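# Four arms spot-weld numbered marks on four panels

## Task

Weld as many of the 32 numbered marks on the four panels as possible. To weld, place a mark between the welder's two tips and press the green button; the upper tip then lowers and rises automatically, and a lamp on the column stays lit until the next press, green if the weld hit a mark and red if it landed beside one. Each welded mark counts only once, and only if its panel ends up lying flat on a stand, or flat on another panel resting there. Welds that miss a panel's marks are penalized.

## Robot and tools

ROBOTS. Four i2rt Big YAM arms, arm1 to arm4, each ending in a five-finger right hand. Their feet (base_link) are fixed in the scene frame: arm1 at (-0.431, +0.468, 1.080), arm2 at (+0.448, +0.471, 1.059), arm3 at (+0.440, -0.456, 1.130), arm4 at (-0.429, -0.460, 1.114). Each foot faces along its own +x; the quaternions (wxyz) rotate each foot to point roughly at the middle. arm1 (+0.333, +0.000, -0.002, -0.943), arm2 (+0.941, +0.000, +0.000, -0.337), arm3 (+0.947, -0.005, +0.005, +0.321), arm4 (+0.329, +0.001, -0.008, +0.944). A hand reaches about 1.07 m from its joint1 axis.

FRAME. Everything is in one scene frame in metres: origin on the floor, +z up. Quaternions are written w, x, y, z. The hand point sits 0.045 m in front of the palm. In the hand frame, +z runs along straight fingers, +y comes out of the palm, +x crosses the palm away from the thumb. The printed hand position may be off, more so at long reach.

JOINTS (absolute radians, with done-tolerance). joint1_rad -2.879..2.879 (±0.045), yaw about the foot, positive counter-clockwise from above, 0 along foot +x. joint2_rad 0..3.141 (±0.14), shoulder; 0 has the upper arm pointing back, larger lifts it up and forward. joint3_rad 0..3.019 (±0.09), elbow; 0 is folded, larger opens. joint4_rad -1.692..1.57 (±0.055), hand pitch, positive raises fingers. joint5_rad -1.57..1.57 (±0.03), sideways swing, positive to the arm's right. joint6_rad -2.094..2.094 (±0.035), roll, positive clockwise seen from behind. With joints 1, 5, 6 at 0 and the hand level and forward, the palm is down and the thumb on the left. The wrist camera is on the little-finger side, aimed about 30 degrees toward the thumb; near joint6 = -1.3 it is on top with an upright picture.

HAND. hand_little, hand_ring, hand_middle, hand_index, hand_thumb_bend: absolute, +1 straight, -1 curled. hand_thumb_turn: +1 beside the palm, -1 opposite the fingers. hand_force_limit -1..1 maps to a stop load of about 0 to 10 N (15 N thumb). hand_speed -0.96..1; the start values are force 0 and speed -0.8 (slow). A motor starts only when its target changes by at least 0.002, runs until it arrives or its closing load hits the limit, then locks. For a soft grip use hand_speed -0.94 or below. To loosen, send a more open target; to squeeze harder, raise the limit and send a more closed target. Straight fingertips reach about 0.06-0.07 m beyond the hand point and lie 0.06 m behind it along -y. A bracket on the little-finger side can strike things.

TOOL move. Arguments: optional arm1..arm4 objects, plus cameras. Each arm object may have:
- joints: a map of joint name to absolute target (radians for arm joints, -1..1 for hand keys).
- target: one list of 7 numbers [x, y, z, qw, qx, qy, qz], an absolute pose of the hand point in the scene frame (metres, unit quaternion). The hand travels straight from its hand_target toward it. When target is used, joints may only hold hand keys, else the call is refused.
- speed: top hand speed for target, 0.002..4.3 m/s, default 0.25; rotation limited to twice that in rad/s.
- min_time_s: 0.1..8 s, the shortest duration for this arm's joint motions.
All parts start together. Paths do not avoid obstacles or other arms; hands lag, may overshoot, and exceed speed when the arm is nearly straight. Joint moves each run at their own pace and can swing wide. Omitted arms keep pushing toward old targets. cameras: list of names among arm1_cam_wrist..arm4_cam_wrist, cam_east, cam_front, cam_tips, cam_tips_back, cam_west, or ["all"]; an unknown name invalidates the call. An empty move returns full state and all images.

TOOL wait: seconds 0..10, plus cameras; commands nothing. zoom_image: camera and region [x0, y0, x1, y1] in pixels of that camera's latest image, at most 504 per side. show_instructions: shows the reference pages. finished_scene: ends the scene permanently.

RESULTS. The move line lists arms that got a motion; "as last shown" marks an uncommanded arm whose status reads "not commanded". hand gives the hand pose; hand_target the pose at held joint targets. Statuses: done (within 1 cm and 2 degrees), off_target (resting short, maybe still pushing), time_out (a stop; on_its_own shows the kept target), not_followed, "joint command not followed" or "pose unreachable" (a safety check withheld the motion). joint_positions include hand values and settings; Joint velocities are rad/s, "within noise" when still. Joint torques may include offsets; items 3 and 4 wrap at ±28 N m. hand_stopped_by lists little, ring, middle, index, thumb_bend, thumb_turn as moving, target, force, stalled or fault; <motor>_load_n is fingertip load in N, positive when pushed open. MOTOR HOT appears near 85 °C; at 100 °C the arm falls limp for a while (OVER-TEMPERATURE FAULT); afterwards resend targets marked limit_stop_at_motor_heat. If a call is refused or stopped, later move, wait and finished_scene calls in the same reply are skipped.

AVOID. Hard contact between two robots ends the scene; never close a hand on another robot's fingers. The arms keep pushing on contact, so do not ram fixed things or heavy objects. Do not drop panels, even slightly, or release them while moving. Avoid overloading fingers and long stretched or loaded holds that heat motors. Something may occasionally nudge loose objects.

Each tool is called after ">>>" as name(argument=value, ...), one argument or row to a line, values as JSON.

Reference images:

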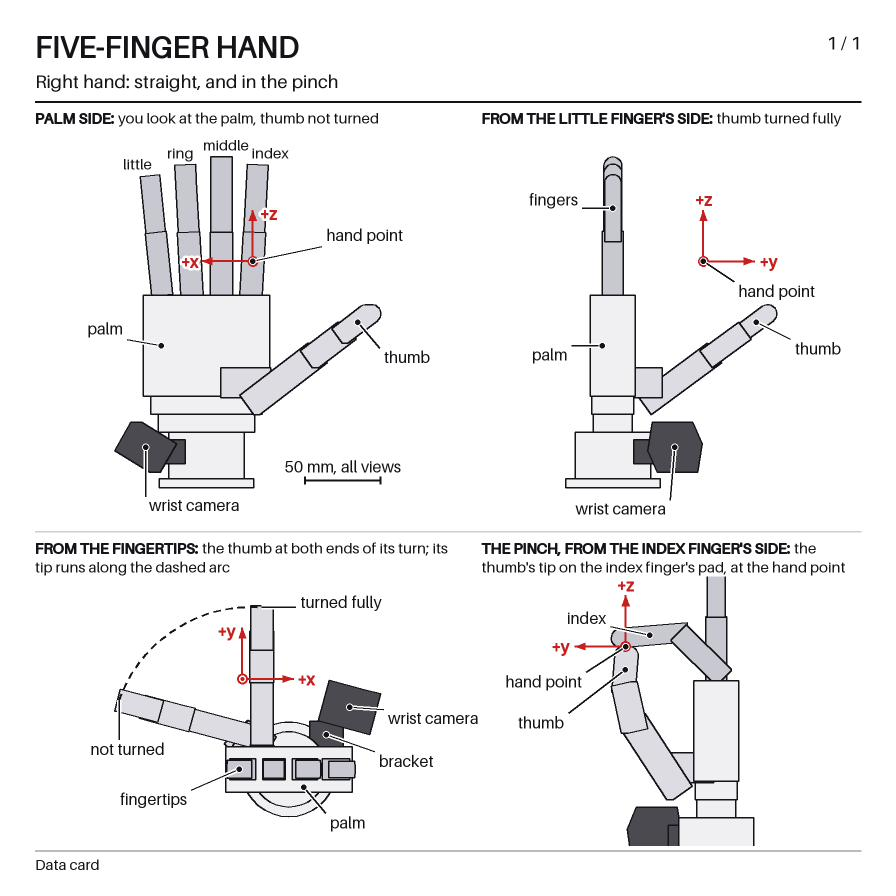

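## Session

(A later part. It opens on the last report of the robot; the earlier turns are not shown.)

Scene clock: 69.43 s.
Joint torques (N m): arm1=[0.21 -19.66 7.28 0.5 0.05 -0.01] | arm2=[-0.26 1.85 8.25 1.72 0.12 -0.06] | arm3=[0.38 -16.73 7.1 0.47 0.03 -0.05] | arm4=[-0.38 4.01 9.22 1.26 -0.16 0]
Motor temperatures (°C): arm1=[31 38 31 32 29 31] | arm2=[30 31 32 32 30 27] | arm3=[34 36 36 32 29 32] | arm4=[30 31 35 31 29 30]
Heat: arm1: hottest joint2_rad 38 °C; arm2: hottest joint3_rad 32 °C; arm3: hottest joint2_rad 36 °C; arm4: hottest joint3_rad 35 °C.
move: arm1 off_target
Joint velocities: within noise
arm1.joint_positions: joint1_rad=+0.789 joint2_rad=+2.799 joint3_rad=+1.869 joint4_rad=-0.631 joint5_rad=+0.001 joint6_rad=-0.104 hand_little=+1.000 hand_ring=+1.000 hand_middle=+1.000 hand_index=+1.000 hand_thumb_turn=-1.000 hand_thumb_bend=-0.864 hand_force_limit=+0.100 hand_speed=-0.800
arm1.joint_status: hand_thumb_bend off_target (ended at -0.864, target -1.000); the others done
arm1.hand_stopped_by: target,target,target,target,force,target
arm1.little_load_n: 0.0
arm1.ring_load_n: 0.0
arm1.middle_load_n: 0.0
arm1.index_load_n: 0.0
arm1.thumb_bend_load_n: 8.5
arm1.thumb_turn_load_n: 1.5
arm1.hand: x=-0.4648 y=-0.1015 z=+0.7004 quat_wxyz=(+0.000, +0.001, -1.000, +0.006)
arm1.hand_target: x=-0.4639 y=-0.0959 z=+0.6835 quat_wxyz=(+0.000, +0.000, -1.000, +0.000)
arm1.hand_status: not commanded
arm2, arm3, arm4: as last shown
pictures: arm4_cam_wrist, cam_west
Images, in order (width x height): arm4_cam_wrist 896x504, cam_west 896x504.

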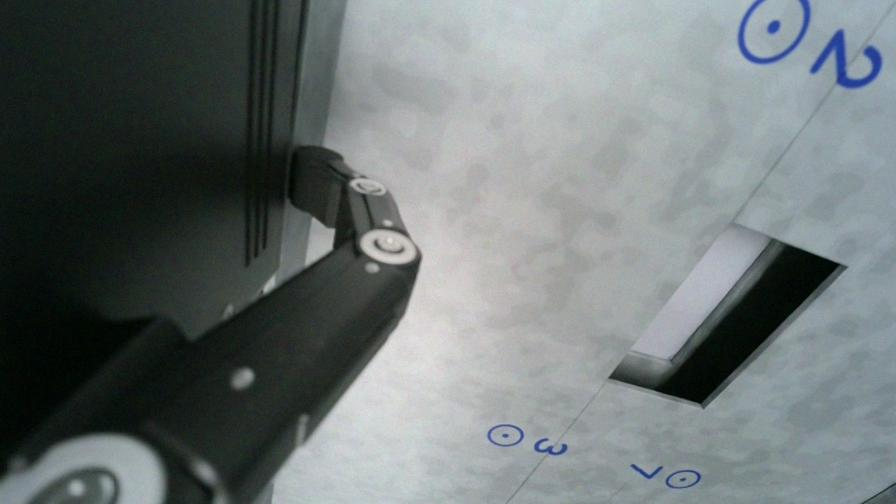

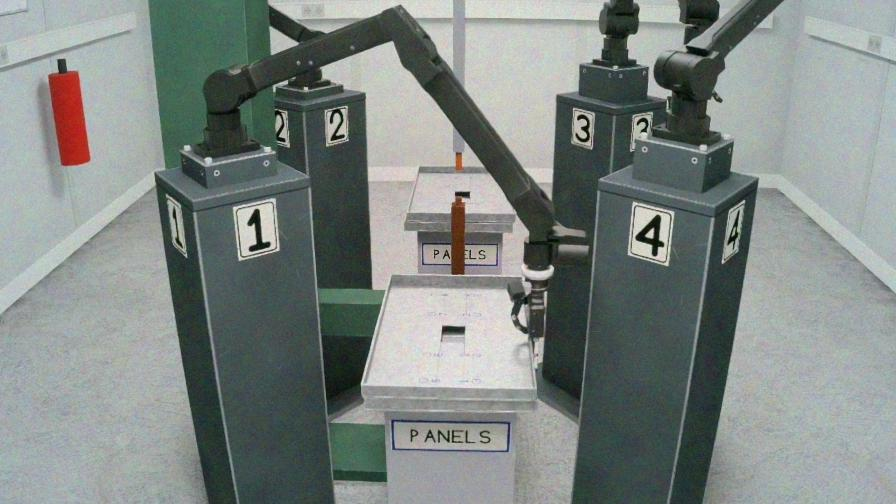

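>>> move(
  arm1={"target": [-0.4639, -0.094, 0.7225, 0, 0, 0.9973, -0.0741], "speed": 0.08},
  cameras=["cam_west", "arm4_cam_wrist", "arm1_cam_wrist"],
)

>>> zoom_image(
  camera="cam_west",
  region=[350, 230, 600, 430],
)

Scene clock: 71.27 s.
Joint torques (N m): arm1=[-0.26 -22.77 4.12 0.73 -0.09 -0.11] | arm2=[-0.38 2.08 8.08 1.72 0.13 -0.05] | arm3=[1.08 -15.97 7.3 0.28 0.06 -0.03] | arm4=[-0.32 4.07 9.24 1.26 -0.16 0]
Motor temperatures (°C): arm1=[31 38 31 32 29 31] | arm2=[30 31 32 32 30 27] | arm3=[34 36 36 32 29 32] | arm4=[30 31 35 31 29 30]
Heat: arm1: hottest joint2_rad 38 °C; arm2: hottest joint3_rad 32 °C; arm3: hottest joint2_rad 36 °C; arm4: hottest joint3_rad 35 °C.
move: arm1 done
Joint velocities: within noise
arm1.joint_positions: joint1_rad=+0.789 joint2_rad=+2.680 joint3_rad=+1.645 joint4_rad=-0.395 joint5_rad=-0.012 joint6_rad=-0.099 hand_little=+1.000 hand_ring=+1.000 hand_middle=+1.000 hand_index=+1.000 hand_thumb_turn=-1.000 hand_thumb_bend=-0.864 hand_force_limit=+0.100 hand_speed=-0.800
arm1.joint_status: not commanded
arm1.hand_stopped_by: target,target,target,target,force,target
arm1.little_load_n: 0.0
arm1.ring_load_n: 0.0
arm1.middle_load_n: 0.0
arm1.index_load_n: 0.0
arm1.thumb_bend_load_n: 7.5
arm1.thumb_turn_load_n: 0.5
arm1.hand: x=-0.4614 y=-0.0941 z=+0.7176 quat_wxyz=(+0.000, -0.001, -0.997, +0.072)
arm1.hand_target: x=-0.4638 y=-0.0942 z=+0.7225 quat_wxyz=(+0.000, +0.000, -0.997, +0.074)
arm1.hand_status: done (0.005 m and 0.3 deg from the pose sent, 0.023 m and 7.8 deg at the start)
arm2, arm3, arm4: as last shown
arm2.middle_load_n: -0.5
arm2.thumb_bend_load_n: 0.5
pictures: arm1_cam_wrist, arm4_cam_wrist, cam_west
Images, in order (width x height): arm1_cam_wrist 896x504, arm4_cam_wrist 896x504, cam_west 896x504.

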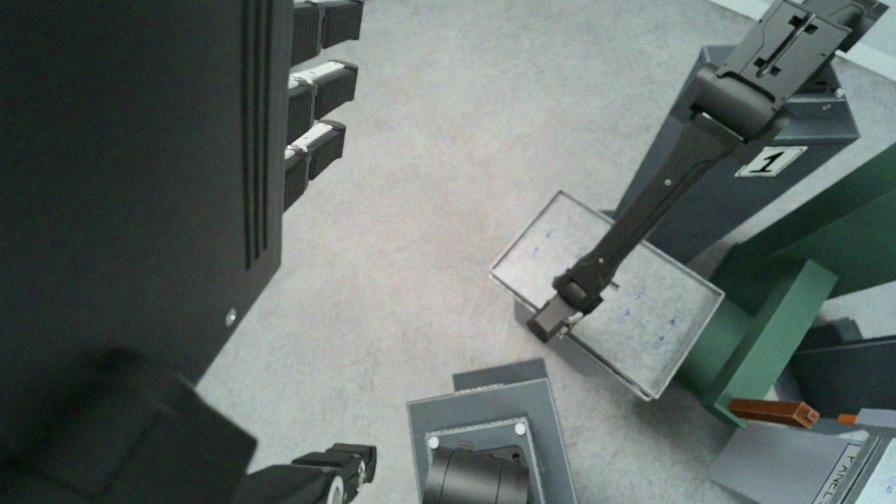

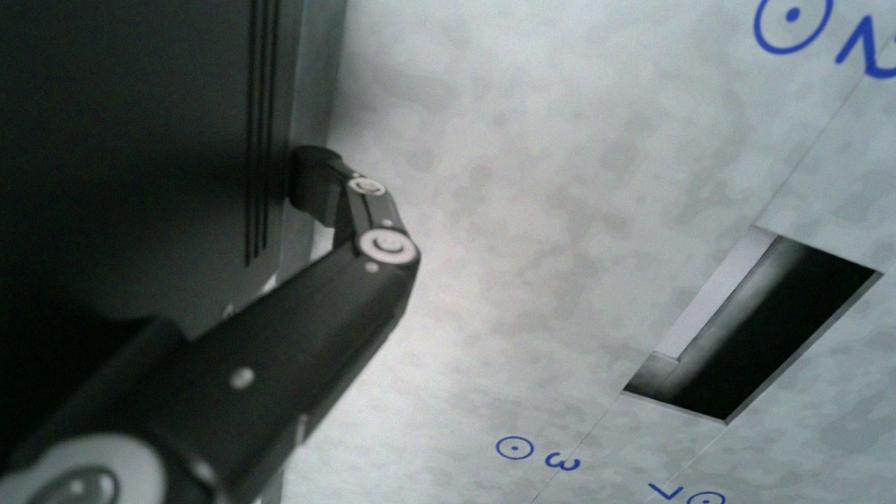

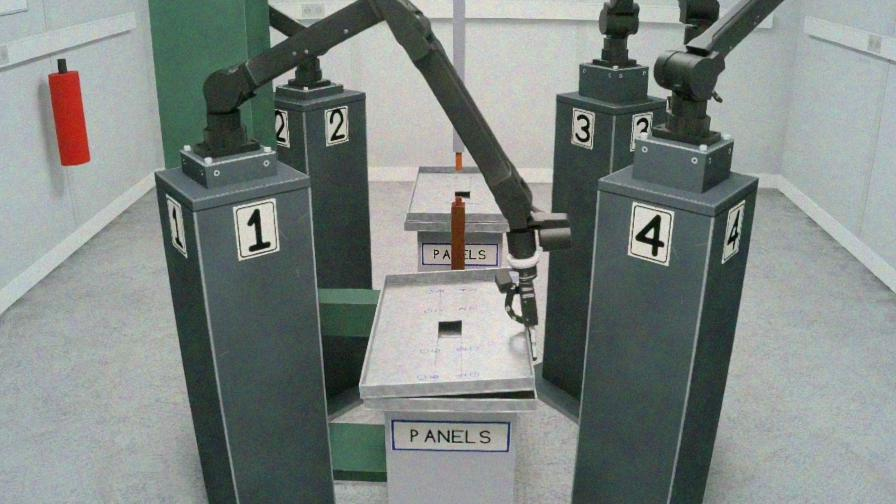

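Scaled by 2.016.

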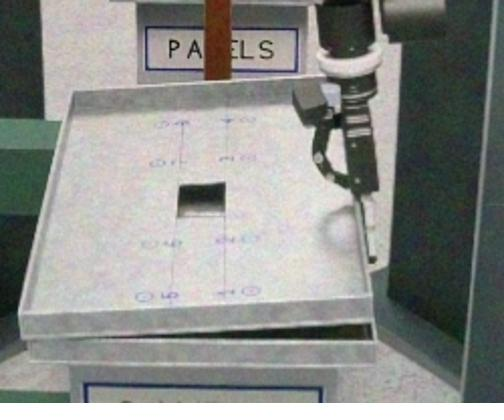

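>>> move(
  arm1={"target": [-0.4638, -0.0945, 0.755, 0, 0, 0.9958, -0.0915], "speed": 0.08},
  cameras=["cam_west", "arm4_cam_wrist"],
)

>>> zoom_image(
  camera="cam_west",
  region=[350, 230, 600, 430],
)

Scene clock: 73.20 s.
Joint torques (N m): arm1=[-0.21 -22.42 4.68 0.87 -0.08 -0.11] | arm2=[-0.44 2.2 8.2 1.77 0.14 -0.04] | arm3=[0.97 -16.15 7.16 0.4 0.04 0.04] | arm4=[-0.38 4.07 9.22 1.26 -0.16 0]
Motor temperatures (°C): arm1=[31 38 31 32 29 31] | arm2=[30 31 32 32 30 27] | arm3=[34 36 36 32 29 32] | arm4=[30 31 36 31 29 30]
Heat: arm1: hottest joint2_rad 38 °C; arm2: hottest joint3_rad 32 °C; arm3: hottest joint2_rad 36 °C; arm4: hottest joint3_rad 36 °C.
move: arm1 off_target
Joint velocities: within noise
arm1.joint_positions: joint1_rad=+0.789 joint2_rad=+2.598 joint3_rad=+1.557 joint4_rad=-0.370 joint5_rad=-0.015 joint6_rad=-0.099 hand_little=+1.000 hand_ring=+1.000 hand_middle=+1.000 hand_index=+1.000 hand_thumb_turn=-1.000 hand_thumb_bend=-0.864 hand_force_limit=+0.100 hand_speed=-0.800
arm1.joint_status: not commanded
arm1.hand_stopped_by: target,target,target,target,force,target
arm1.little_load_n: 0.0
arm1.ring_load_n: 0.0
arm1.middle_load_n: 0.0
arm1.index_load_n: 0.0
arm1.thumb_bend_load_n: 7.5
arm1.thumb_turn_load_n: 0.5
arm1.hand: x=-0.4600 y=-0.0874 z=+0.7462 quat_wxyz=(+0.000, -0.001, -0.997, +0.082)
arm1.hand_target: x=-0.4637 y=-0.0944 z=+0.7549 quat_wxyz=(+0.000, +0.000, -0.996, +0.091)
arm1.hand_status: off_target (0.012 m and 1.1 deg from the pose sent, 0.038 m and 2.3 deg at the start)
arm2, arm3, arm4: as last shown
arm2.middle_load_n: 0.0
pictures: arm4_cam_wrist, cam_west
Images, in order (width x height): arm4_cam_wrist 896x504, cam_west 896x504.

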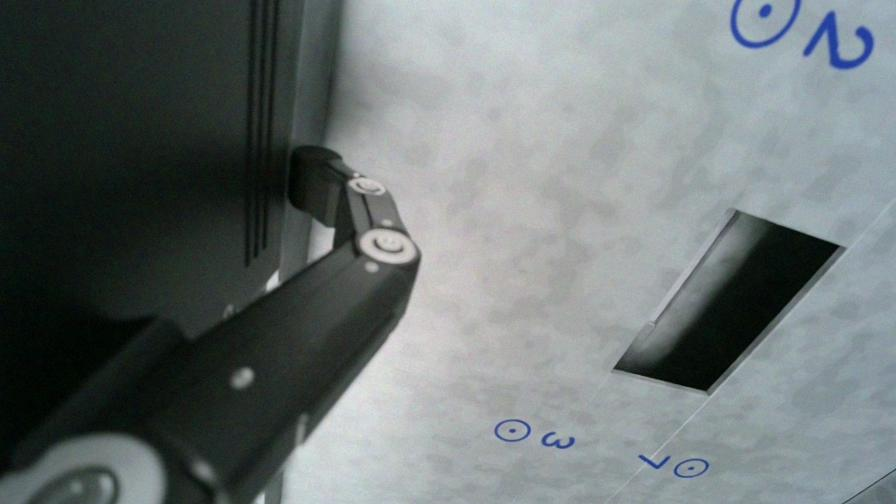

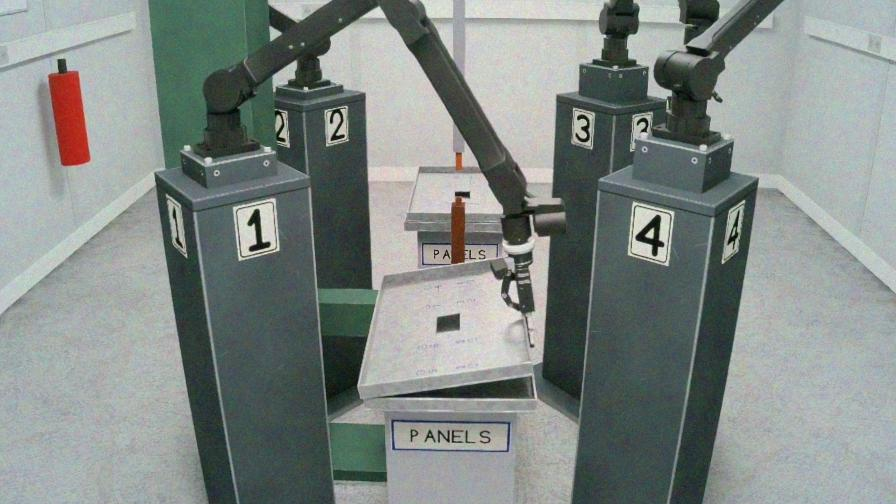

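Scaled by 2.016.

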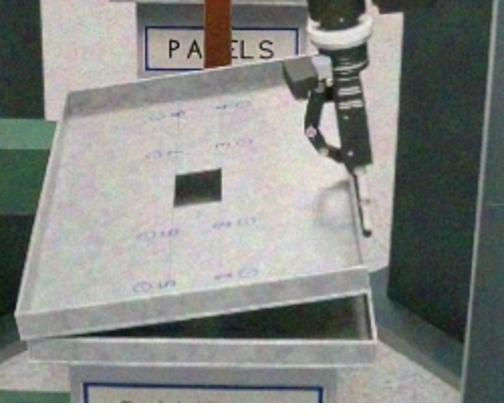

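>>> move(
  arm1={"target": [-0.4638, -0.097, 0.777, 0, 0, 0.9931, -0.1175], "speed": 0.08},
  cameras=["cam_west"],
)

>>> zoom_image(
  camera="cam_west",
  region=[350, 230, 600, 430],
)

Scene clock: 74.43 s.
Joint torques (N m): arm1=[-0.26 -22.95 5.03 1.17 -0.14 -0.12] | arm2=[-0.44 2.37 8.17 1.8 0.15 -0.05] | arm3=[0.26 -16.15 7.2 0.28 0 0.01] | arm4=[-0.44 4.07 9.22 1.28 -0.16 0]
Motor temperatures (°C): arm1=[31 38 31 32 29 31] | arm2=[30 31 32 32 30 27] | arm3=[34 36 36 32 29 32] | arm4=[30 31 36 31 29 30]
Heat: arm1: hottest joint2_rad 38 °C; arm2: hottest joint3_rad 32 °C; arm3: hottest joint2_rad 36 °C; arm4: hottest joint3_rad 36 °C.
move: arm1 off_target
Joint velocities: within noise
arm1.joint_positions: joint1_rad=+0.789 joint2_rad=+2.543 joint3_rad=+1.480 joint4_rad=-0.321 joint5_rad=-0.020 joint6_rad=-0.099 hand_little=+1.000 hand_ring=+1.000 hand_middle=+1.000 hand_index=+1.000 hand_thumb_turn=-1.000 hand_thumb_bend=-0.864 hand_force_limit=+0.100 hand_speed=-0.800
arm1.joint_status: not commanded
arm1.hand_stopped_by: target,target,target,target,force,target
arm1.little_load_n: 0.0
arm1.ring_load_n: 0.0
arm1.middle_load_n: 0.0
arm1.index_load_n: 0.0
arm1.thumb_bend_load_n: 9.5
arm1.thumb_turn_load_n: 1.0
arm1.hand: x=-0.4584 y=-0.0795 z=+0.7610 quat_wxyz=(-0.001, -0.001, -0.995, +0.095)
arm1.hand_target: x=-0.4637 y=-0.0968 z=+0.7770 quat_wxyz=(+0.000, +0.000, -0.993, +0.117)
arm1.hand_status: off_target (0.024 m and 2.6 deg from the pose sent, 0.032 m and 4.1 deg at the start)
arm2, arm3, arm4: as last shown
arm2.thumb_bend_load_n: 0.0
arm3.ring_load_n: 0.5
Images, in order (width x height): cam_west 896x504.

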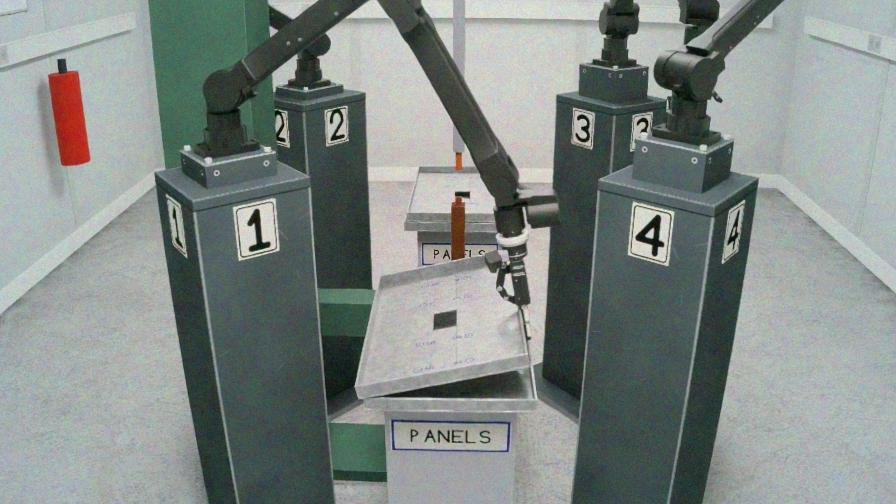

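Scaled by 2.016.

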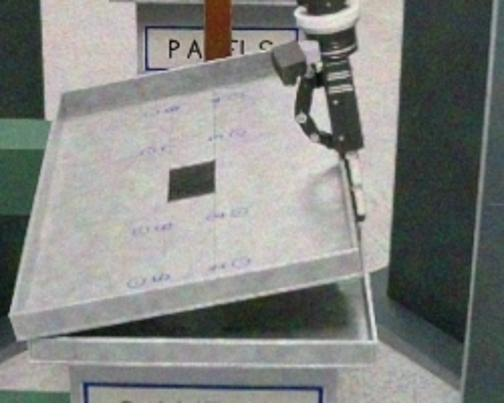

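>>> move(
  arm1={"target": [-0.4638, -0.105, 0.73, 0, 0, 0.9965, -0.0837], "speed": 0.1},
)

>>> move(
  arm1={"target": [-0.4638, -0.11, 0.684, 0, 0, 1, 0], "speed": 0.08},
  cameras=["cam_west", "arm1_cam_wrist"],
)

>>> zoom_image(
  camera="cam_west",
  region=[350, 230, 600, 430],
)

Scene clock: 82.57 s.
Joint torques (N m): arm1=[-0.09 -20.66 7.58 0.32 0 -0.08] | arm2=[-0.38 2.14 8.1 1.77 0.12 -0.05] | arm3=[0.21 -15.79 7.01 0.24 -0.02 0] | arm4=[-0.38 4.07 9.24 1.28 -0.16 0]
Motor temperatures (°C): arm1=[31 39 30 32 29 31] | arm2=[30 31 33 32 30 27] | arm3=[34 37 36 32 29 32] | arm4=[30 31 36 31 29 30]
Heat: arm1: hottest joint2_rad 39 °C; arm2: hottest joint3_rad 33 °C; arm3: hottest joint2_rad 37 °C; arm4: hottest joint3_rad 36 °C.
move: arm1 off_target
Joint velocities: within noise
arm1.joint_positions: joint1_rad=+0.789 joint2_rad=+2.646 joint3_rad=+1.610 joint4_rad=-0.384 joint5_rad=-0.016 joint6_rad=-0.099 hand_little=+1.000 hand_ring=+1.000 hand_middle=+1.000 hand_index=+1.000 hand_thumb_turn=-1.000 hand_thumb_bend=-0.864 hand_force_limit=+0.100 hand_speed=-0.800
arm1.joint_status: not commanded
arm1.hand_stopped_by: target,target,target,target,force,target
arm1.little_load_n: 0.0
arm1.ring_load_n: 0.0
arm1.middle_load_n: 0.0
arm1.index_load_n: 0.0
arm1.thumb_bend_load_n: 7.0
arm1.thumb_turn_load_n: 0.5
arm1.hand: x=-0.4604 y=-0.0926 z=+0.7296 quat_wxyz=(-0.001, -0.001, -0.997, +0.077)
arm1.hand_target: x=-0.4637 y=-0.1048 z=+0.7303 quat_wxyz=(+0.000, +0.000, -0.996, +0.084)
arm1.hand_status: off_target (0.013 m and 0.8 deg from the pose sent, 0.041 m and 1.4 deg at the start)
arm2, arm3, arm4: as last shown
arm3.ring_load_n: 0.0
pictures: none

Scene clock: 84.13 s.
Joint torques (N m): arm1=[0.44 -19.84 8.43 0.32 0.06 -0.04] | arm2=[-0.38 2.14 8.13 1.78 0.15 -0.06] | arm3=[0.62 -15.79 7.25 0.4 -0.03 -0.01] | arm4=[-0.44 4.07 9.25 1.26 -0.16 0]
Motor temperatures (°C): arm1=[31 40 31 32 29 31] | arm2=[30 31 33 32 30 27] | arm3=[34 37 36 32 29 32] | arm4=[30 31 36 31 29 30]
Heat: arm1: hottest joint2_rad 40 °C; arm2: hottest joint3_rad 33 °C; arm3: hottest joint2_rad 37 °C; arm4: hottest joint3_rad 36 °C.
move: arm1 off_target
Joint velocities: within noise
arm1.joint_positions: joint1_rad=+0.789 joint2_rad=+2.819 joint3_rad=+1.919 joint4_rad=-0.666 joint5_rad=+0.000 joint6_rad=-0.099 hand_little=+1.000 hand_ring=+1.000 hand_middle=+1.000 hand_index=+1.000 hand_thumb_turn=-1.000 hand_thumb_bend=-0.864 hand_force_limit=+0.100 hand_speed=-0.800
arm1.joint_status: not commanded
arm1.hand_stopped_by: target,target,target,target,force,target
arm1.little_load_n: 0.0
arm1.ring_load_n: 0.0
arm1.middle_load_n: 0.0
arm1.index_load_n: 0.0
arm1.thumb_bend_load_n: 6.5
arm1.thumb_turn_load_n: 0.5
arm1.hand: x=-0.4654 y=-0.1107 z=+0.7003 quat_wxyz=(+0.000, -0.002, -1.000, +0.004)
arm1.hand_target: x=-0.4637 y=-0.1094 z=+0.6845 quat_wxyz=(+0.000, +0.000, -1.000, +0.000)
arm1.hand_status: off_target (0.016 m and 0.5 deg from the pose sent, 0.049 m and 8.8 deg at the start)
arm2, arm3, arm4: as last shown
pictures: arm1_cam_wrist, cam_west
Images, in order (width x height): arm1_cam_wrist 896x504, cam_west 896x504.

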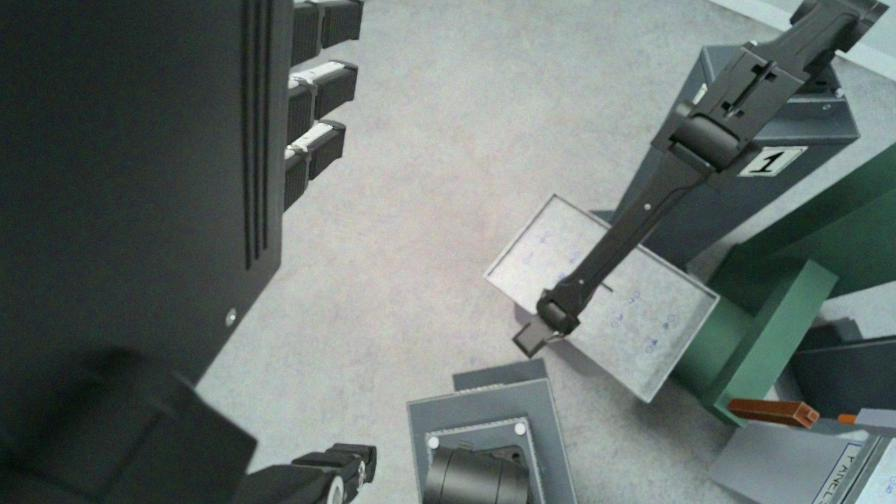

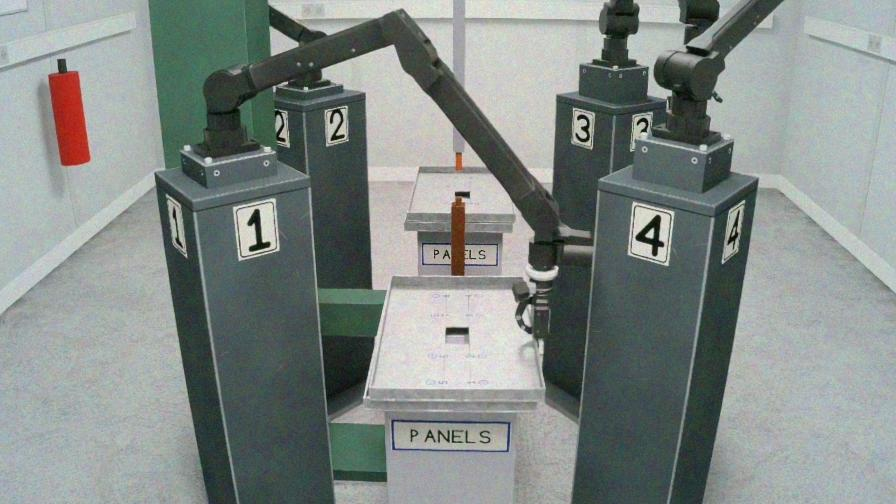

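Scaled by 2.016.

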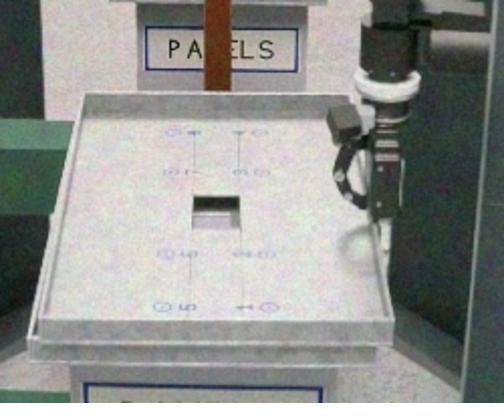

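>>> move(
  arm1={"target": [-0.4638, -0.112, 0.80, 0, 0, 1, 0], "speed": 0.25, "joints": {"hand_thumb_bend": 0.2, "hand_speed": 0.48}},
  arm4={"joints": {"hand_little": -1, "hand_thumb_turn": -1, "hand_speed": 0.0}},
  cameras=["arm4_cam_wrist", "cam_west"],
)

>>> zoom_image(
  camera="cam_west",
  region=[350, 230, 600, 430],
)

Scene clock: 87.03 s.
Joint torques (N m): arm1=[0.44 -20.42 6.01 0.16 0.06 -0.03] | arm2=[-0.38 2.37 8.13 1.72 0.12 -0.04] | arm3=[0.38 -15.97 6.97 0.44 0.04 0.05] | arm4=[-0.38 4.07 9.24 1.28 -0.15 -0.01]
Motor temperatures (°C): arm1=[31 40 31 32 29 31] | arm2=[30 31 33 32 30 27] | arm3=[34 37 36 32 29 32] | arm4=[30 31 36 31 29 30]
Heat: arm1: hottest joint2_rad 40 °C; arm2: hottest joint3_rad 33 °C; arm3: hottest joint2_rad 37 °C; arm4: hottest joint3_rad 36 °C.
move: arm1 off_target; arm4 done
Joint velocities: within noise
arm1.joint_positions: joint1_rad=+0.789 joint2_rad=+2.574 joint3_rad=+1.794 joint4_rad=-0.748 joint5_rad=+0.000 joint6_rad=-0.099 hand_little=+1.000 hand_ring=+1.000 hand_middle=+1.000 hand_index=+1.000 hand_thumb_turn=-1.000 hand_thumb_bend=+0.200 hand_force_limit=+0.100 hand_speed=+0.480
arm1.joint_status: all done
arm1.hand_stopped_by: target,target,target,target,target,target
arm1.little_load_n: 0.0
arm1.ring_load_n: 0.0
arm1.middle_load_n: 0.0
arm1.index_load_n: 0.0
arm1.thumb_bend_load_n: 0.0
arm1.thumb_turn_load_n: 0.0
arm1.hand: x=-0.4676 y=-0.1298 z=+0.8194 quat_wxyz=(+0.001, -0.002, -1.000, +0.023)
arm1.hand_target: x=-0.4637 y=-0.1117 z=+0.8007 quat_wxyz=(+0.000, +0.000, -1.000, +0.000)
arm1.hand_status: off_target (0.027 m and 2.6 deg from the pose sent, 0.100 m and 0.5 deg at the start)
arm2.joint_positions: joint1_rad=-0.413 joint2_rad=+0.614 joint3_rad=+1.410 joint4_rad=-1.513 joint5_rad=+0.233 joint6_rad=-1.260 hand_little=+1.000 hand_ring=+1.000 hand_middle=+1.000 hand_index=+1.000 hand_thumb_turn=+1.000 hand_thumb_bend=+1.000 hand_force_limit=+0.000 hand_speed=-0.800
arm2.joint_status: not commanded
arm2.hand_stopped_by: target,target,target,target,target,target
arm2.little_load_n: 0.0
arm2.ring_load_n: 0.0
arm2.middle_load_n: 0.0
arm2.index_load_n: 0.0
arm2.thumb_bend_load_n: 0.0
arm2.thumb_turn_load_n: 0.0
arm2.hand: x=+0.4459 y=+0.2709 z=+1.5344 quat_wxyz=(+0.256, +0.656, -0.623, +0.339)
arm2.hand_target: x=+0.4459 y=+0.2710 z=+1.5429 quat_wxyz=(+0.260, +0.652, -0.621, +0.348)
arm2.hand_status: not commanded
arm3: as last shown
arm3.thumb_bend_load_n: -0.5
arm4.joint_positions: joint1_rad=-0.373 joint2_rad=+0.615 joint3_rad=+1.458 joint4_rad=-1.503 joint5_rad=-0.225 joint6_rad=-1.207 hand_little=-1.000 hand_ring=+1.000 hand_middle=+1.000 hand_index=+1.000 hand_thumb_turn=-1.000 hand_thumb_bend=+1.000 hand_force_limit=+0.000 hand_speed=+0.000
arm4.joint_status: all done
arm4.hand_stopped_by: target,target,target,target,target,target
arm4.little_load_n: 0.0
arm4.ring_load_n: 0.0
arm4.middle_load_n: 0.0
arm4.index_load_n: 0.0
arm4.thumb_bend_load_n: 0.0
arm4.thumb_turn_load_n: 0.0
arm4.hand: x=-0.5259 y=-0.3024 z=+1.5990 quat_wxyz=(-0.449, +0.536, +0.713, +0.057)
arm4.hand_target: x=-0.5260 y=-0.3026 z=+1.6091 quat_wxyz=(-0.460, +0.531, +0.709, +0.062)
arm4.hand_status: not commanded
Images, in order (width x height): arm4_cam_wrist 896x504, cam_west 896x504.

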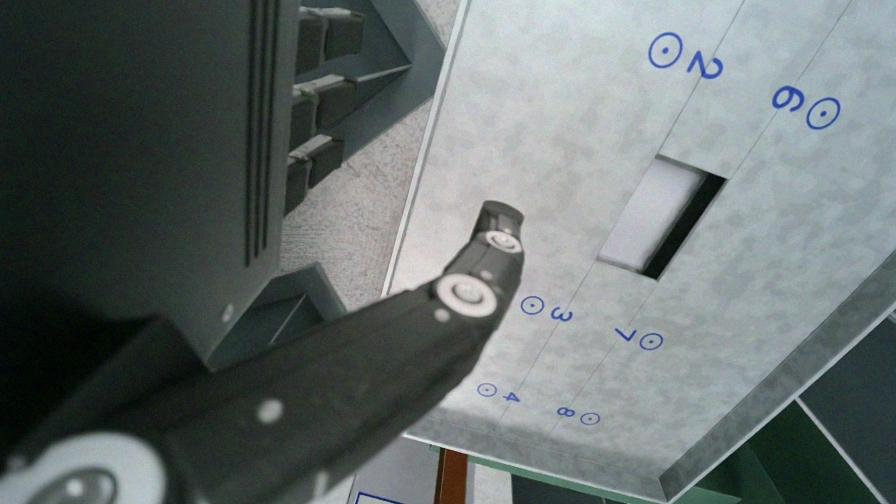

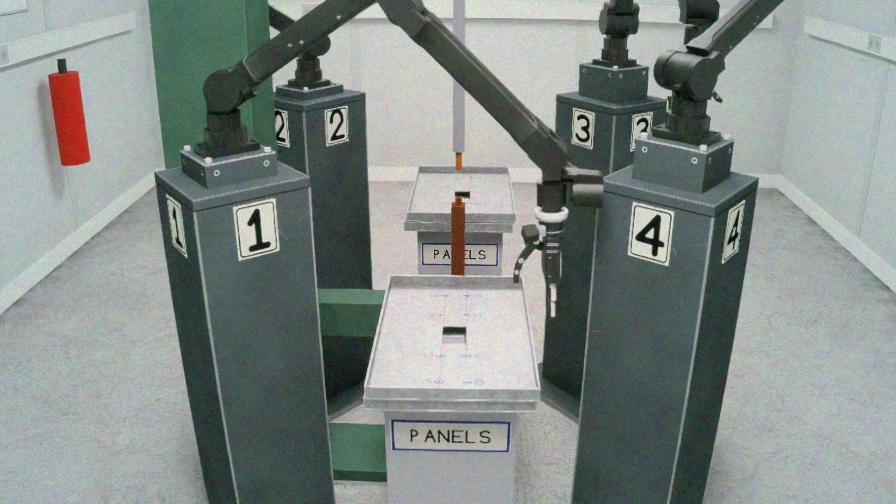

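Scaled by 2.016.

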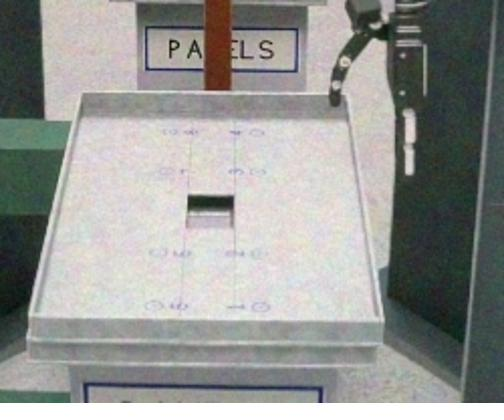

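>>> move(
  arm1={"target": [-0.685, -0.015, 0.81, 0, 0.7071, 0.7071, 0], "speed": 0.5},
  cameras=["arm4_cam_wrist", "arm1_cam_wrist", "cam_front"],
)

Scene clock: 90.23 s.
Joint torques (N m): arm1=[0.73 -20.07 4.04 0.68 0 0.11] | arm2=[-0.38 2.43 8.27 1.73 0.15 -0.05] | arm3=[0.62 -16.21 7.21 0.21 0.05 0] | arm4=[-0.38 4.01 9.25 1.28 -0.15 -0.01]
Motor temperatures (°C): arm1=[31 40 30 32 29 31] | arm2=[30 31 33 32 30 27] | arm3=[34 37 36 32 29 32] | arm4=[30 31 36 31 29 30]
Heat: arm1: hottest joint2_rad 40 °C; arm2: hottest joint3_rad 33 °C; arm3: hottest joint2_rad 37 °C; arm4: hottest joint3_rad 36 °C.
move: arm1 done
Joint velocities: within noise
arm1.joint_positions: joint1_rad=+0.280 joint2_rad=+2.440 joint3_rad=+1.415 joint4_rad=-0.551 joint5_rad=+0.002 joint6_rad=+0.948 hand_little=+1.000 hand_ring=+1.000 hand_middle=+1.000 hand_index=+1.000 hand_thumb_turn=-1.000 hand_thumb_bend=+0.200 hand_force_limit=+0.100 hand_speed=+0.480
arm1.joint_status: not commanded
arm1.hand_stopped_by: target,target,target,target,target,target
arm1.little_load_n: 0.0
arm1.ring_load_n: 0.0
arm1.middle_load_n: 0.0
arm1.index_load_n: 0.0
arm1.thumb_bend_load_n: 0.0
arm1.thumb_turn_load_n: 0.0
arm1.hand: x=-0.6874 y=-0.0139 z=+0.8096 quat_wxyz=(+0.000, -0.703, -0.711, -0.002)
arm1.hand_target: x=-0.6850 y=-0.0149 z=+0.8100 quat_wxyz=(+0.000, -0.707, -0.707, +0.000)
arm1.hand_status: done (0.003 m and 0.7 deg from the pose sent, 0.246 m and 89.8 deg at the start)
arm2, arm4: as last shown
arm3.joint_positions: joint1_rad=+2.682 joint2_rad=+1.992 joint3_rad=+1.378 joint4_rad=-1.006 joint5_rad=+0.001 joint6_rad=-0.008 hand_little=-1.000 hand_ring=-1.000 hand_middle=-1.000 hand_index=+1.000 hand_thumb_turn=+1.000 hand_thumb_bend=+1.000 hand_force_limit=+0.000 hand_speed=+0.000
arm3.joint_status: not commanded
arm3.hand_stopped_by: target,target,target,target,target,target
arm3.little_load_n: 0.0
arm3.ring_load_n: 0.0
arm3.middle_load_n: 0.0
arm3.index_load_n: 0.0
arm3.thumb_bend_load_n: 0.0
arm3.thumb_turn_load_n: 0.0
arm3.hand: x=-0.0232 y=-0.5778 z=+1.0980 quat_wxyz=(+0.016, +0.632, +0.775, +0.013)
arm3.hand_target: x=-0.0372 y=-0.5840 z=+1.1102 quat_wxyz=(+0.001, +0.633, +0.774, -0.007)
arm3.hand_status: not commanded
arm4.middle_load_n: -0.5
pictures: arm1_cam_wrist, arm4_cam_wrist, cam_front
Images, in order (width x height): arm1_cam_wrist 896x504, arm4_cam_wrist 896x504, cam_front 896x504.

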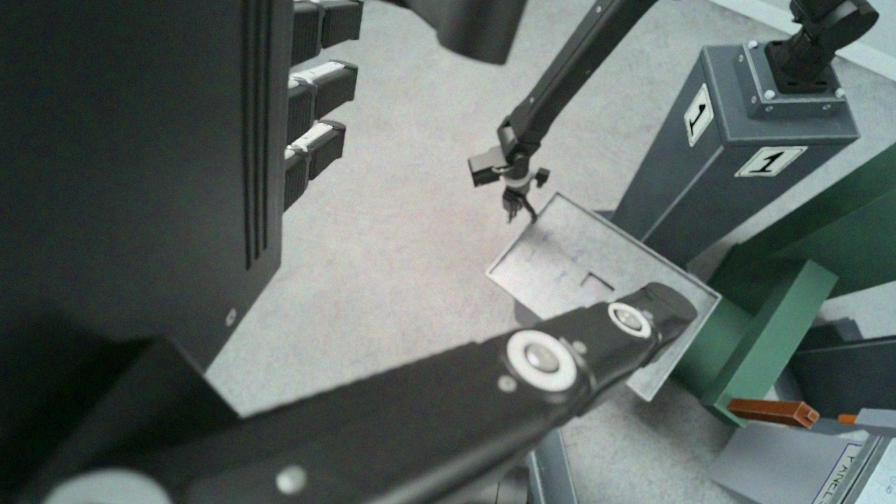

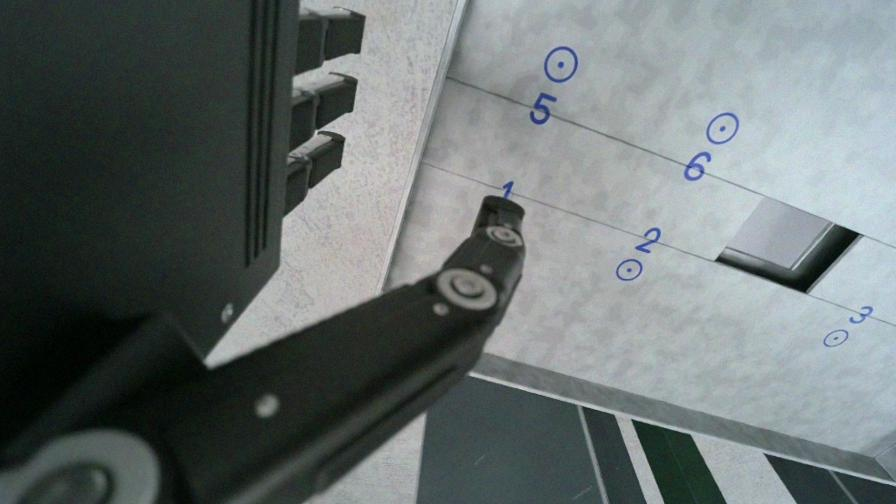

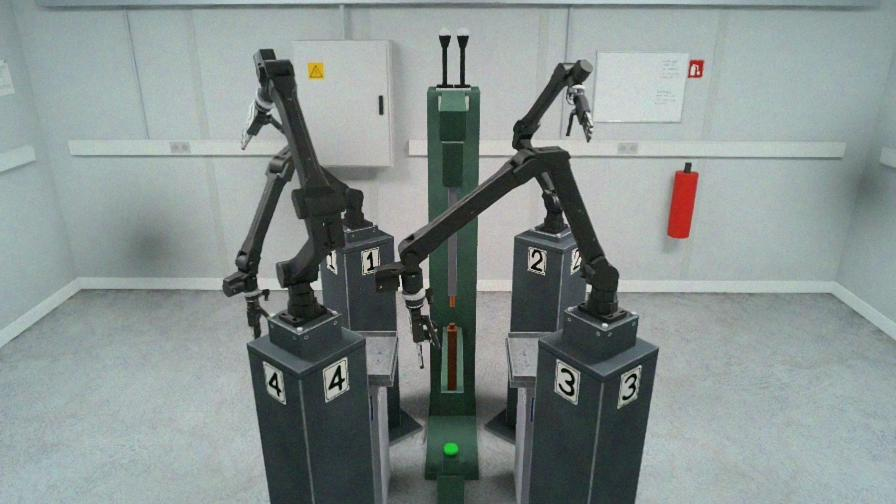

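>>> move(
  arm1={"target": [-0.670, -0.024, 0.692, 0, 0.7071, 0.7071, 0], "speed": 0.12, "joints": {"hand_thumb_bend": 0.0}},
  arm4={"joints": {"joint1_rad": -0.80, "joint2_rad": 1.75, "joint3_rad": 1.0, "joint4_rad": -0.80, "joint5_rad": 0.0, "joint6_rad": 0.10}, "min_time_s": 3},
  cameras=["arm4_cam_wrist", "arm1_cam_wrist", "cam_west"],
)

>>> zoom_image(
  camera="arm4_cam_wrist",
  region=[240, 0, 640, 400],
)

Scene clock: 94.63 s.
Joint torques (N m): arm1=[0.67 -18.08 5.52 0.59 0.02 0.12] | arm2=[-0.38 2.2 8.12 1.77 0.14 -0.05] | arm3=[0.03 -15.85 7.17 0.49 0.05 0.05] | arm4=[-0.38 -10.23 6.86 0.21 0 0.16]
Motor temperatures (°C): arm1=[31 40 30 32 29 31] | arm2=[30 31 33 32 30 27] | arm3=[34 37 36 32 29 32] | arm4=[30 31 36 31 29 30]
Heat: arm1: hottest joint2_rad 40 °C; arm2: hottest joint3_rad 33 °C; arm3: hottest joint2_rad 37 °C; arm4: hottest joint3_rad 36 °C.
move: arm1 off_target; arm4 done
Joint velocities: within noise
arm1.joint_positions: joint1_rad=+0.307 joint2_rad=+2.683 joint3_rad=+1.533 joint4_rad=-0.427 joint5_rad=+0.002 joint6_rad=+0.980 hand_little=+1.000 hand_ring=+1.000 hand_middle=+1.000 hand_index=+1.000 hand_thumb_turn=-1.000 hand_thumb_bend=+0.000 hand_force_limit=+0.100 hand_speed=+0.480
arm1.joint_status: all done
arm1.hand_stopped_by: target,target,target,target,target,target
arm1.little_load_n: 0.0
arm1.ring_load_n: 0.0
arm1.middle_load_n: 0.0
arm1.index_load_n: 0.0
arm1.thumb_bend_load_n: 0.0
arm1.thumb_turn_load_n: 0.0
arm1.hand: x=-0.6717 y=-0.0182 z=+0.7015 quat_wxyz=(+0.000, -0.705, -0.709, -0.002)
arm1.hand_target: x=-0.6699 y=-0.0238 z=+0.6924 quat_wxyz=(+0.000, -0.707, -0.707, +0.000)
arm1.hand_status: off_target (0.011 m and 0.5 deg from the pose sent, 0.119 m and 0.7 deg at the start)
arm2, arm3: as last shown
arm4.joint_positions: joint1_rad=-0.792 joint2_rad=+1.759 joint3_rad=+0.995 joint4_rad=-0.808 joint5_rad=-0.001 joint6_rad=+0.087 hand_little=-1.000 hand_ring=+1.000 hand_middle=+1.000 hand_index=+1.000 hand_thumb_turn=-1.000 hand_thumb_bend=+1.000 hand_force_limit=+0.000 hand_speed=+0.000
arm4.joint_status: all done
arm4.hand_stopped_by: target,target,target,target,target,target
arm4.little_load_n: 0.0
arm4.ring_load_n: 0.0
arm4.middle_load_n: 0.0
arm4.index_load_n: 0.0
arm4.thumb_bend_load_n: 0.0
arm4.thumb_turn_load_n: 0.0
arm4.hand: x=-0.5053 y=-0.0881 z=+1.0776 quat_wxyz=(-0.007, +1.000, +0.011, +0.001)
arm4.hand_target: x=-0.5037 y=-0.0804 z=+1.0818 quat_wxyz=(-0.019, +1.000, +0.000, +0.000)
arm4.hand_status: not commanded
pictures: arm1_cam_wrist, arm4_cam_wrist, cam_west
Images, in order (width x height): arm1_cam_wrist 896x504, arm4_cam_wrist 896x504, cam_west 896x504.

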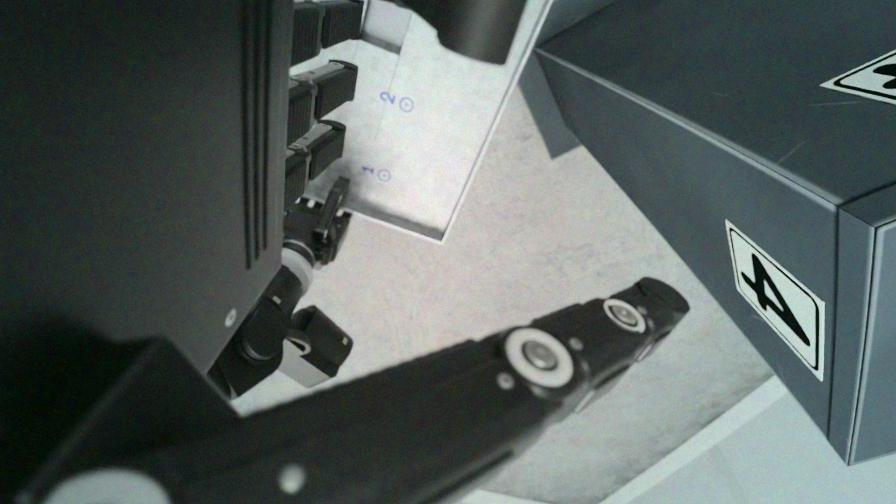

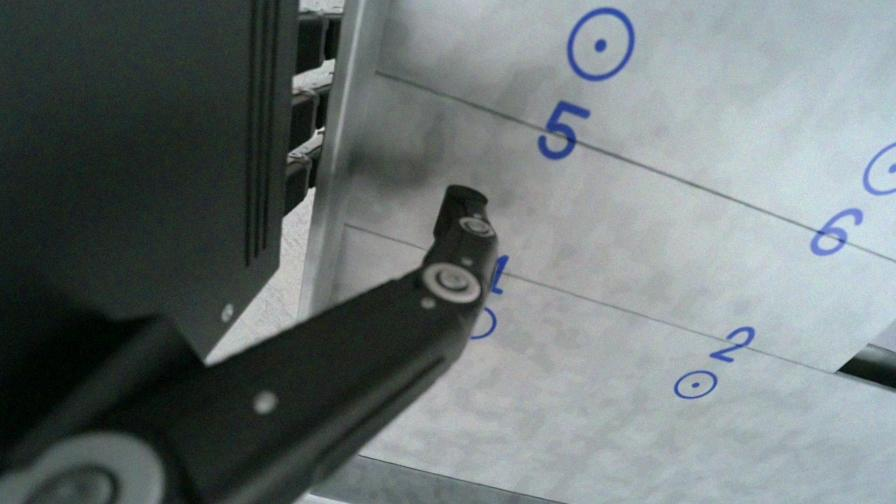

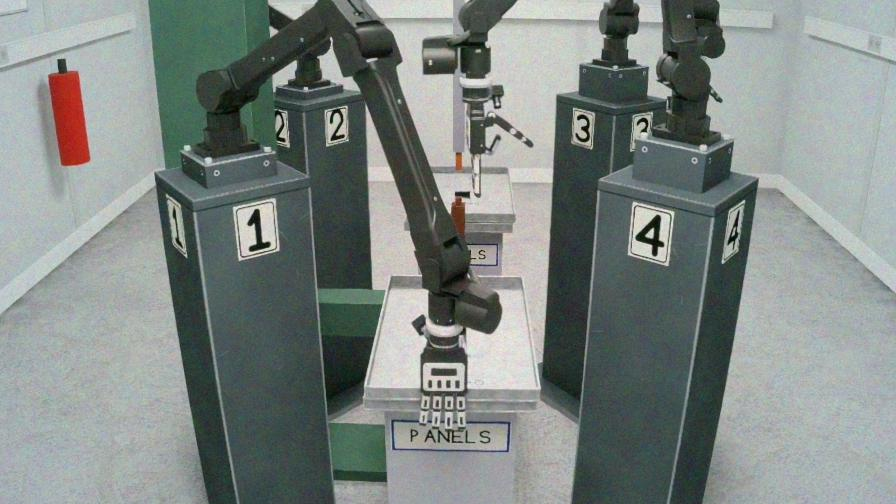

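Scaled by 1.260.

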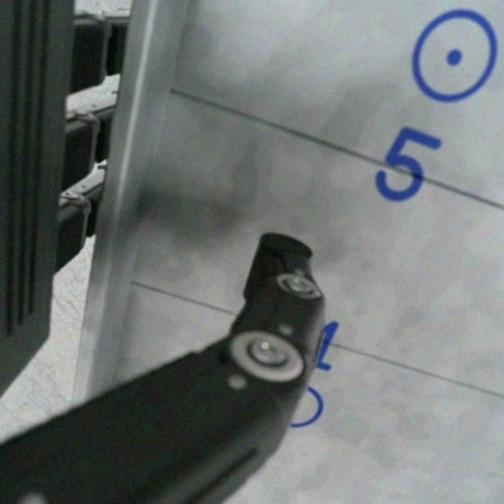

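>>> move(
  arm1={"joints": {"hand_thumb_bend": -0.45, "hand_speed": -0.3, "hand_force_limit": -0.5}},
)

>>> move(
  arm1={"joints": {"hand_thumb_bend": -1, "hand_speed": -0.8, "hand_force_limit": 0.2}},
  cameras=["arm4_cam_wrist", "cam_west"],
)

>>> zoom_image(
  camera="arm4_cam_wrist",
  region=[240, 0, 640, 400],
)

Scene clock: 95.70 s.
Joint torques (N m): arm1=[0.73 -18.2 5.52 0.61 0.02 0.13] | arm2=[-0.15 2.08 8.17 1.72 0.12 -0.07] | arm3=[0.85 -16.03 7.04 0.42 -0.01 0.01] | arm4=[-1.2 -10.17 6.83 0.24 0 0.15]
Motor temperatures (°C): arm1=[31 40 30 32 29 31] | arm2=[30 31 33 32 30 27] | arm3=[34 37 36 32 29 32] | arm4=[30 31 36 31 29 30]
Heat: arm1: hottest joint2_rad 40 °C; arm2: hottest joint3_rad 33 °C; arm3: hottest joint2_rad 37 °C; arm4: hottest joint3_rad 36 °C.
move: arm1 done
Joint velocities: within noise
arm1.joint_positions: joint1_rad=+0.307 joint2_rad=+2.683 joint3_rad=+1.533 joint4_rad=-0.427 joint5_rad=+0.002 joint6_rad=+0.980 hand_little=+1.000 hand_ring=+1.000 hand_middle=+1.000 hand_index=+1.000 hand_thumb_turn=-1.000 hand_thumb_bend=-0.450 hand_force_limit=-0.500 hand_speed=-0.300
arm1.joint_status: all done
arm1.hand_stopped_by: target,target,target,target,target,target
arm1.little_load_n: 0.0
arm1.ring_load_n: 0.0
arm1.middle_load_n: 0.0
arm1.index_load_n: 0.0
arm1.thumb_bend_load_n: 0.0
arm1.thumb_turn_load_n: 0.0
arm1.hand: x=-0.6717 y=-0.0182 z=+0.7015 quat_wxyz=(+0.000, -0.705, -0.709, -0.002)
arm1.hand_target: x=-0.6699 y=-0.0238 z=+0.6924 quat_wxyz=(+0.000, -0.707, -0.707, +0.000)
arm1.hand_status: not commanded
arm2, arm3, arm4: as last shown
pictures: none

Scene clock: 97.87 s.
Joint torques (N m): arm1=[0.26 -18.32 5.52 0.61 0.04 0.05] | arm2=[-0.21 2.49 8.14 1.73 0.15 -0.04] | arm3=[0.38 -16.09 7.17 0.38 0.03 -0.01] | arm4=[-1.2 -10.17 6.82 0.21 0 0.16]
Motor temperatures (°C): arm1=[31 40 30 32 29 31] | arm2=[30 31 33 32 30 27] | arm3=[34 37 36 32 29 32] | arm4=[30 31 35 31 29 30]
Heat: arm1: hottest joint2_rad 40 °C; arm2: hottest joint3_rad 33 °C; arm3: hottest joint2_rad 37 °C; arm4: hottest joint3_rad 35 °C.
move: arm1 off_target
Joint velocities: within noise
arm1.joint_positions: joint1_rad=+0.312 joint2_rad=+2.684 joint3_rad=+1.533 joint4_rad=-0.427 joint5_rad=+0.001 joint6_rad=+0.988 hand_little=+1.000 hand_ring=+1.000 hand_middle=+1.000 hand_index=+1.000 hand_thumb_turn=-1.000 hand_thumb_bend=-0.871 hand_force_limit=+0.200 hand_speed=-0.800
arm1.joint_status: hand_thumb_bend off_target (ended at -0.871, target -1.000); the others done
arm1.hand_stopped_by: target,target,target,target,force,target
arm1.little_load_n: 0.0
arm1.ring_load_n: 0.0
arm1.middle_load_n: 0.0
arm1.index_load_n: 0.0
arm1.thumb_bend_load_n: 9.5
arm1.thumb_turn_load_n: 1.0
arm1.hand: x=-0.6693 y=-0.0196 z=+0.7012 quat_wxyz=(-0.001, -0.706, -0.708, -0.003)
arm1.hand_target: x=-0.6699 y=-0.0237 z=+0.6923 quat_wxyz=(+0.000, -0.707, -0.707, +0.000)
arm1.hand_status: not commanded
arm2, arm3, arm4: as last shown
arm3.thumb_turn_load_n: -0.5
arm4.ring_load_n: -0.5
Images, in order (width x height): arm4_cam_wrist 896x504, cam_west 896x504.

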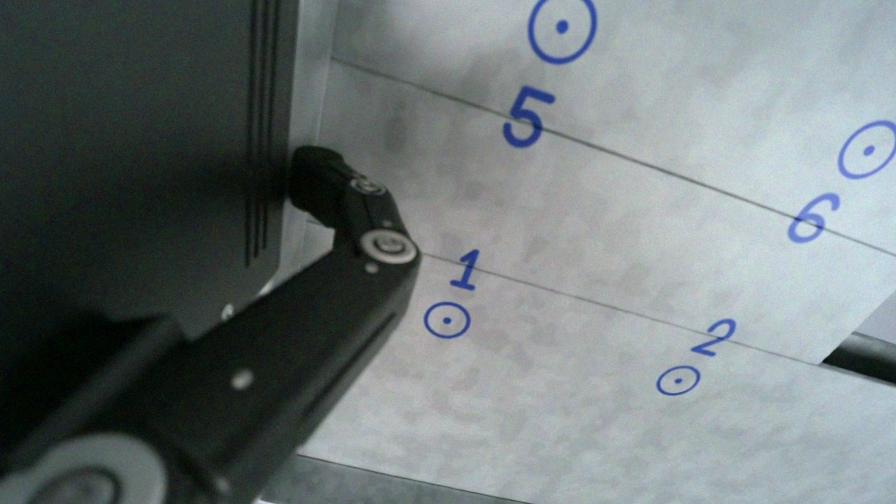

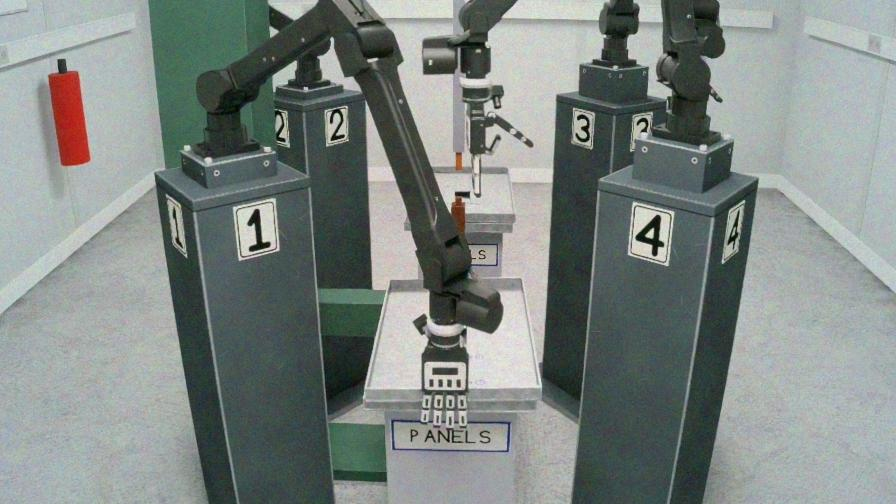

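Scaled by 1.260.

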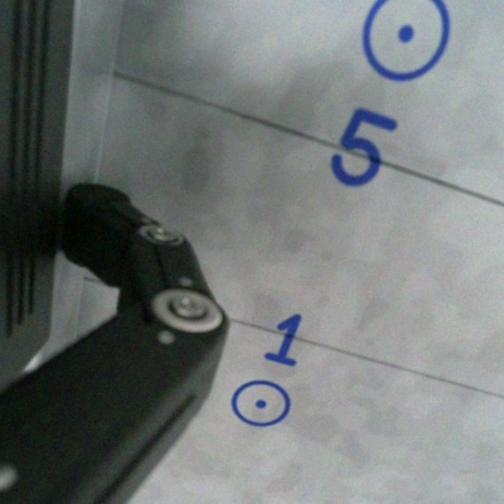

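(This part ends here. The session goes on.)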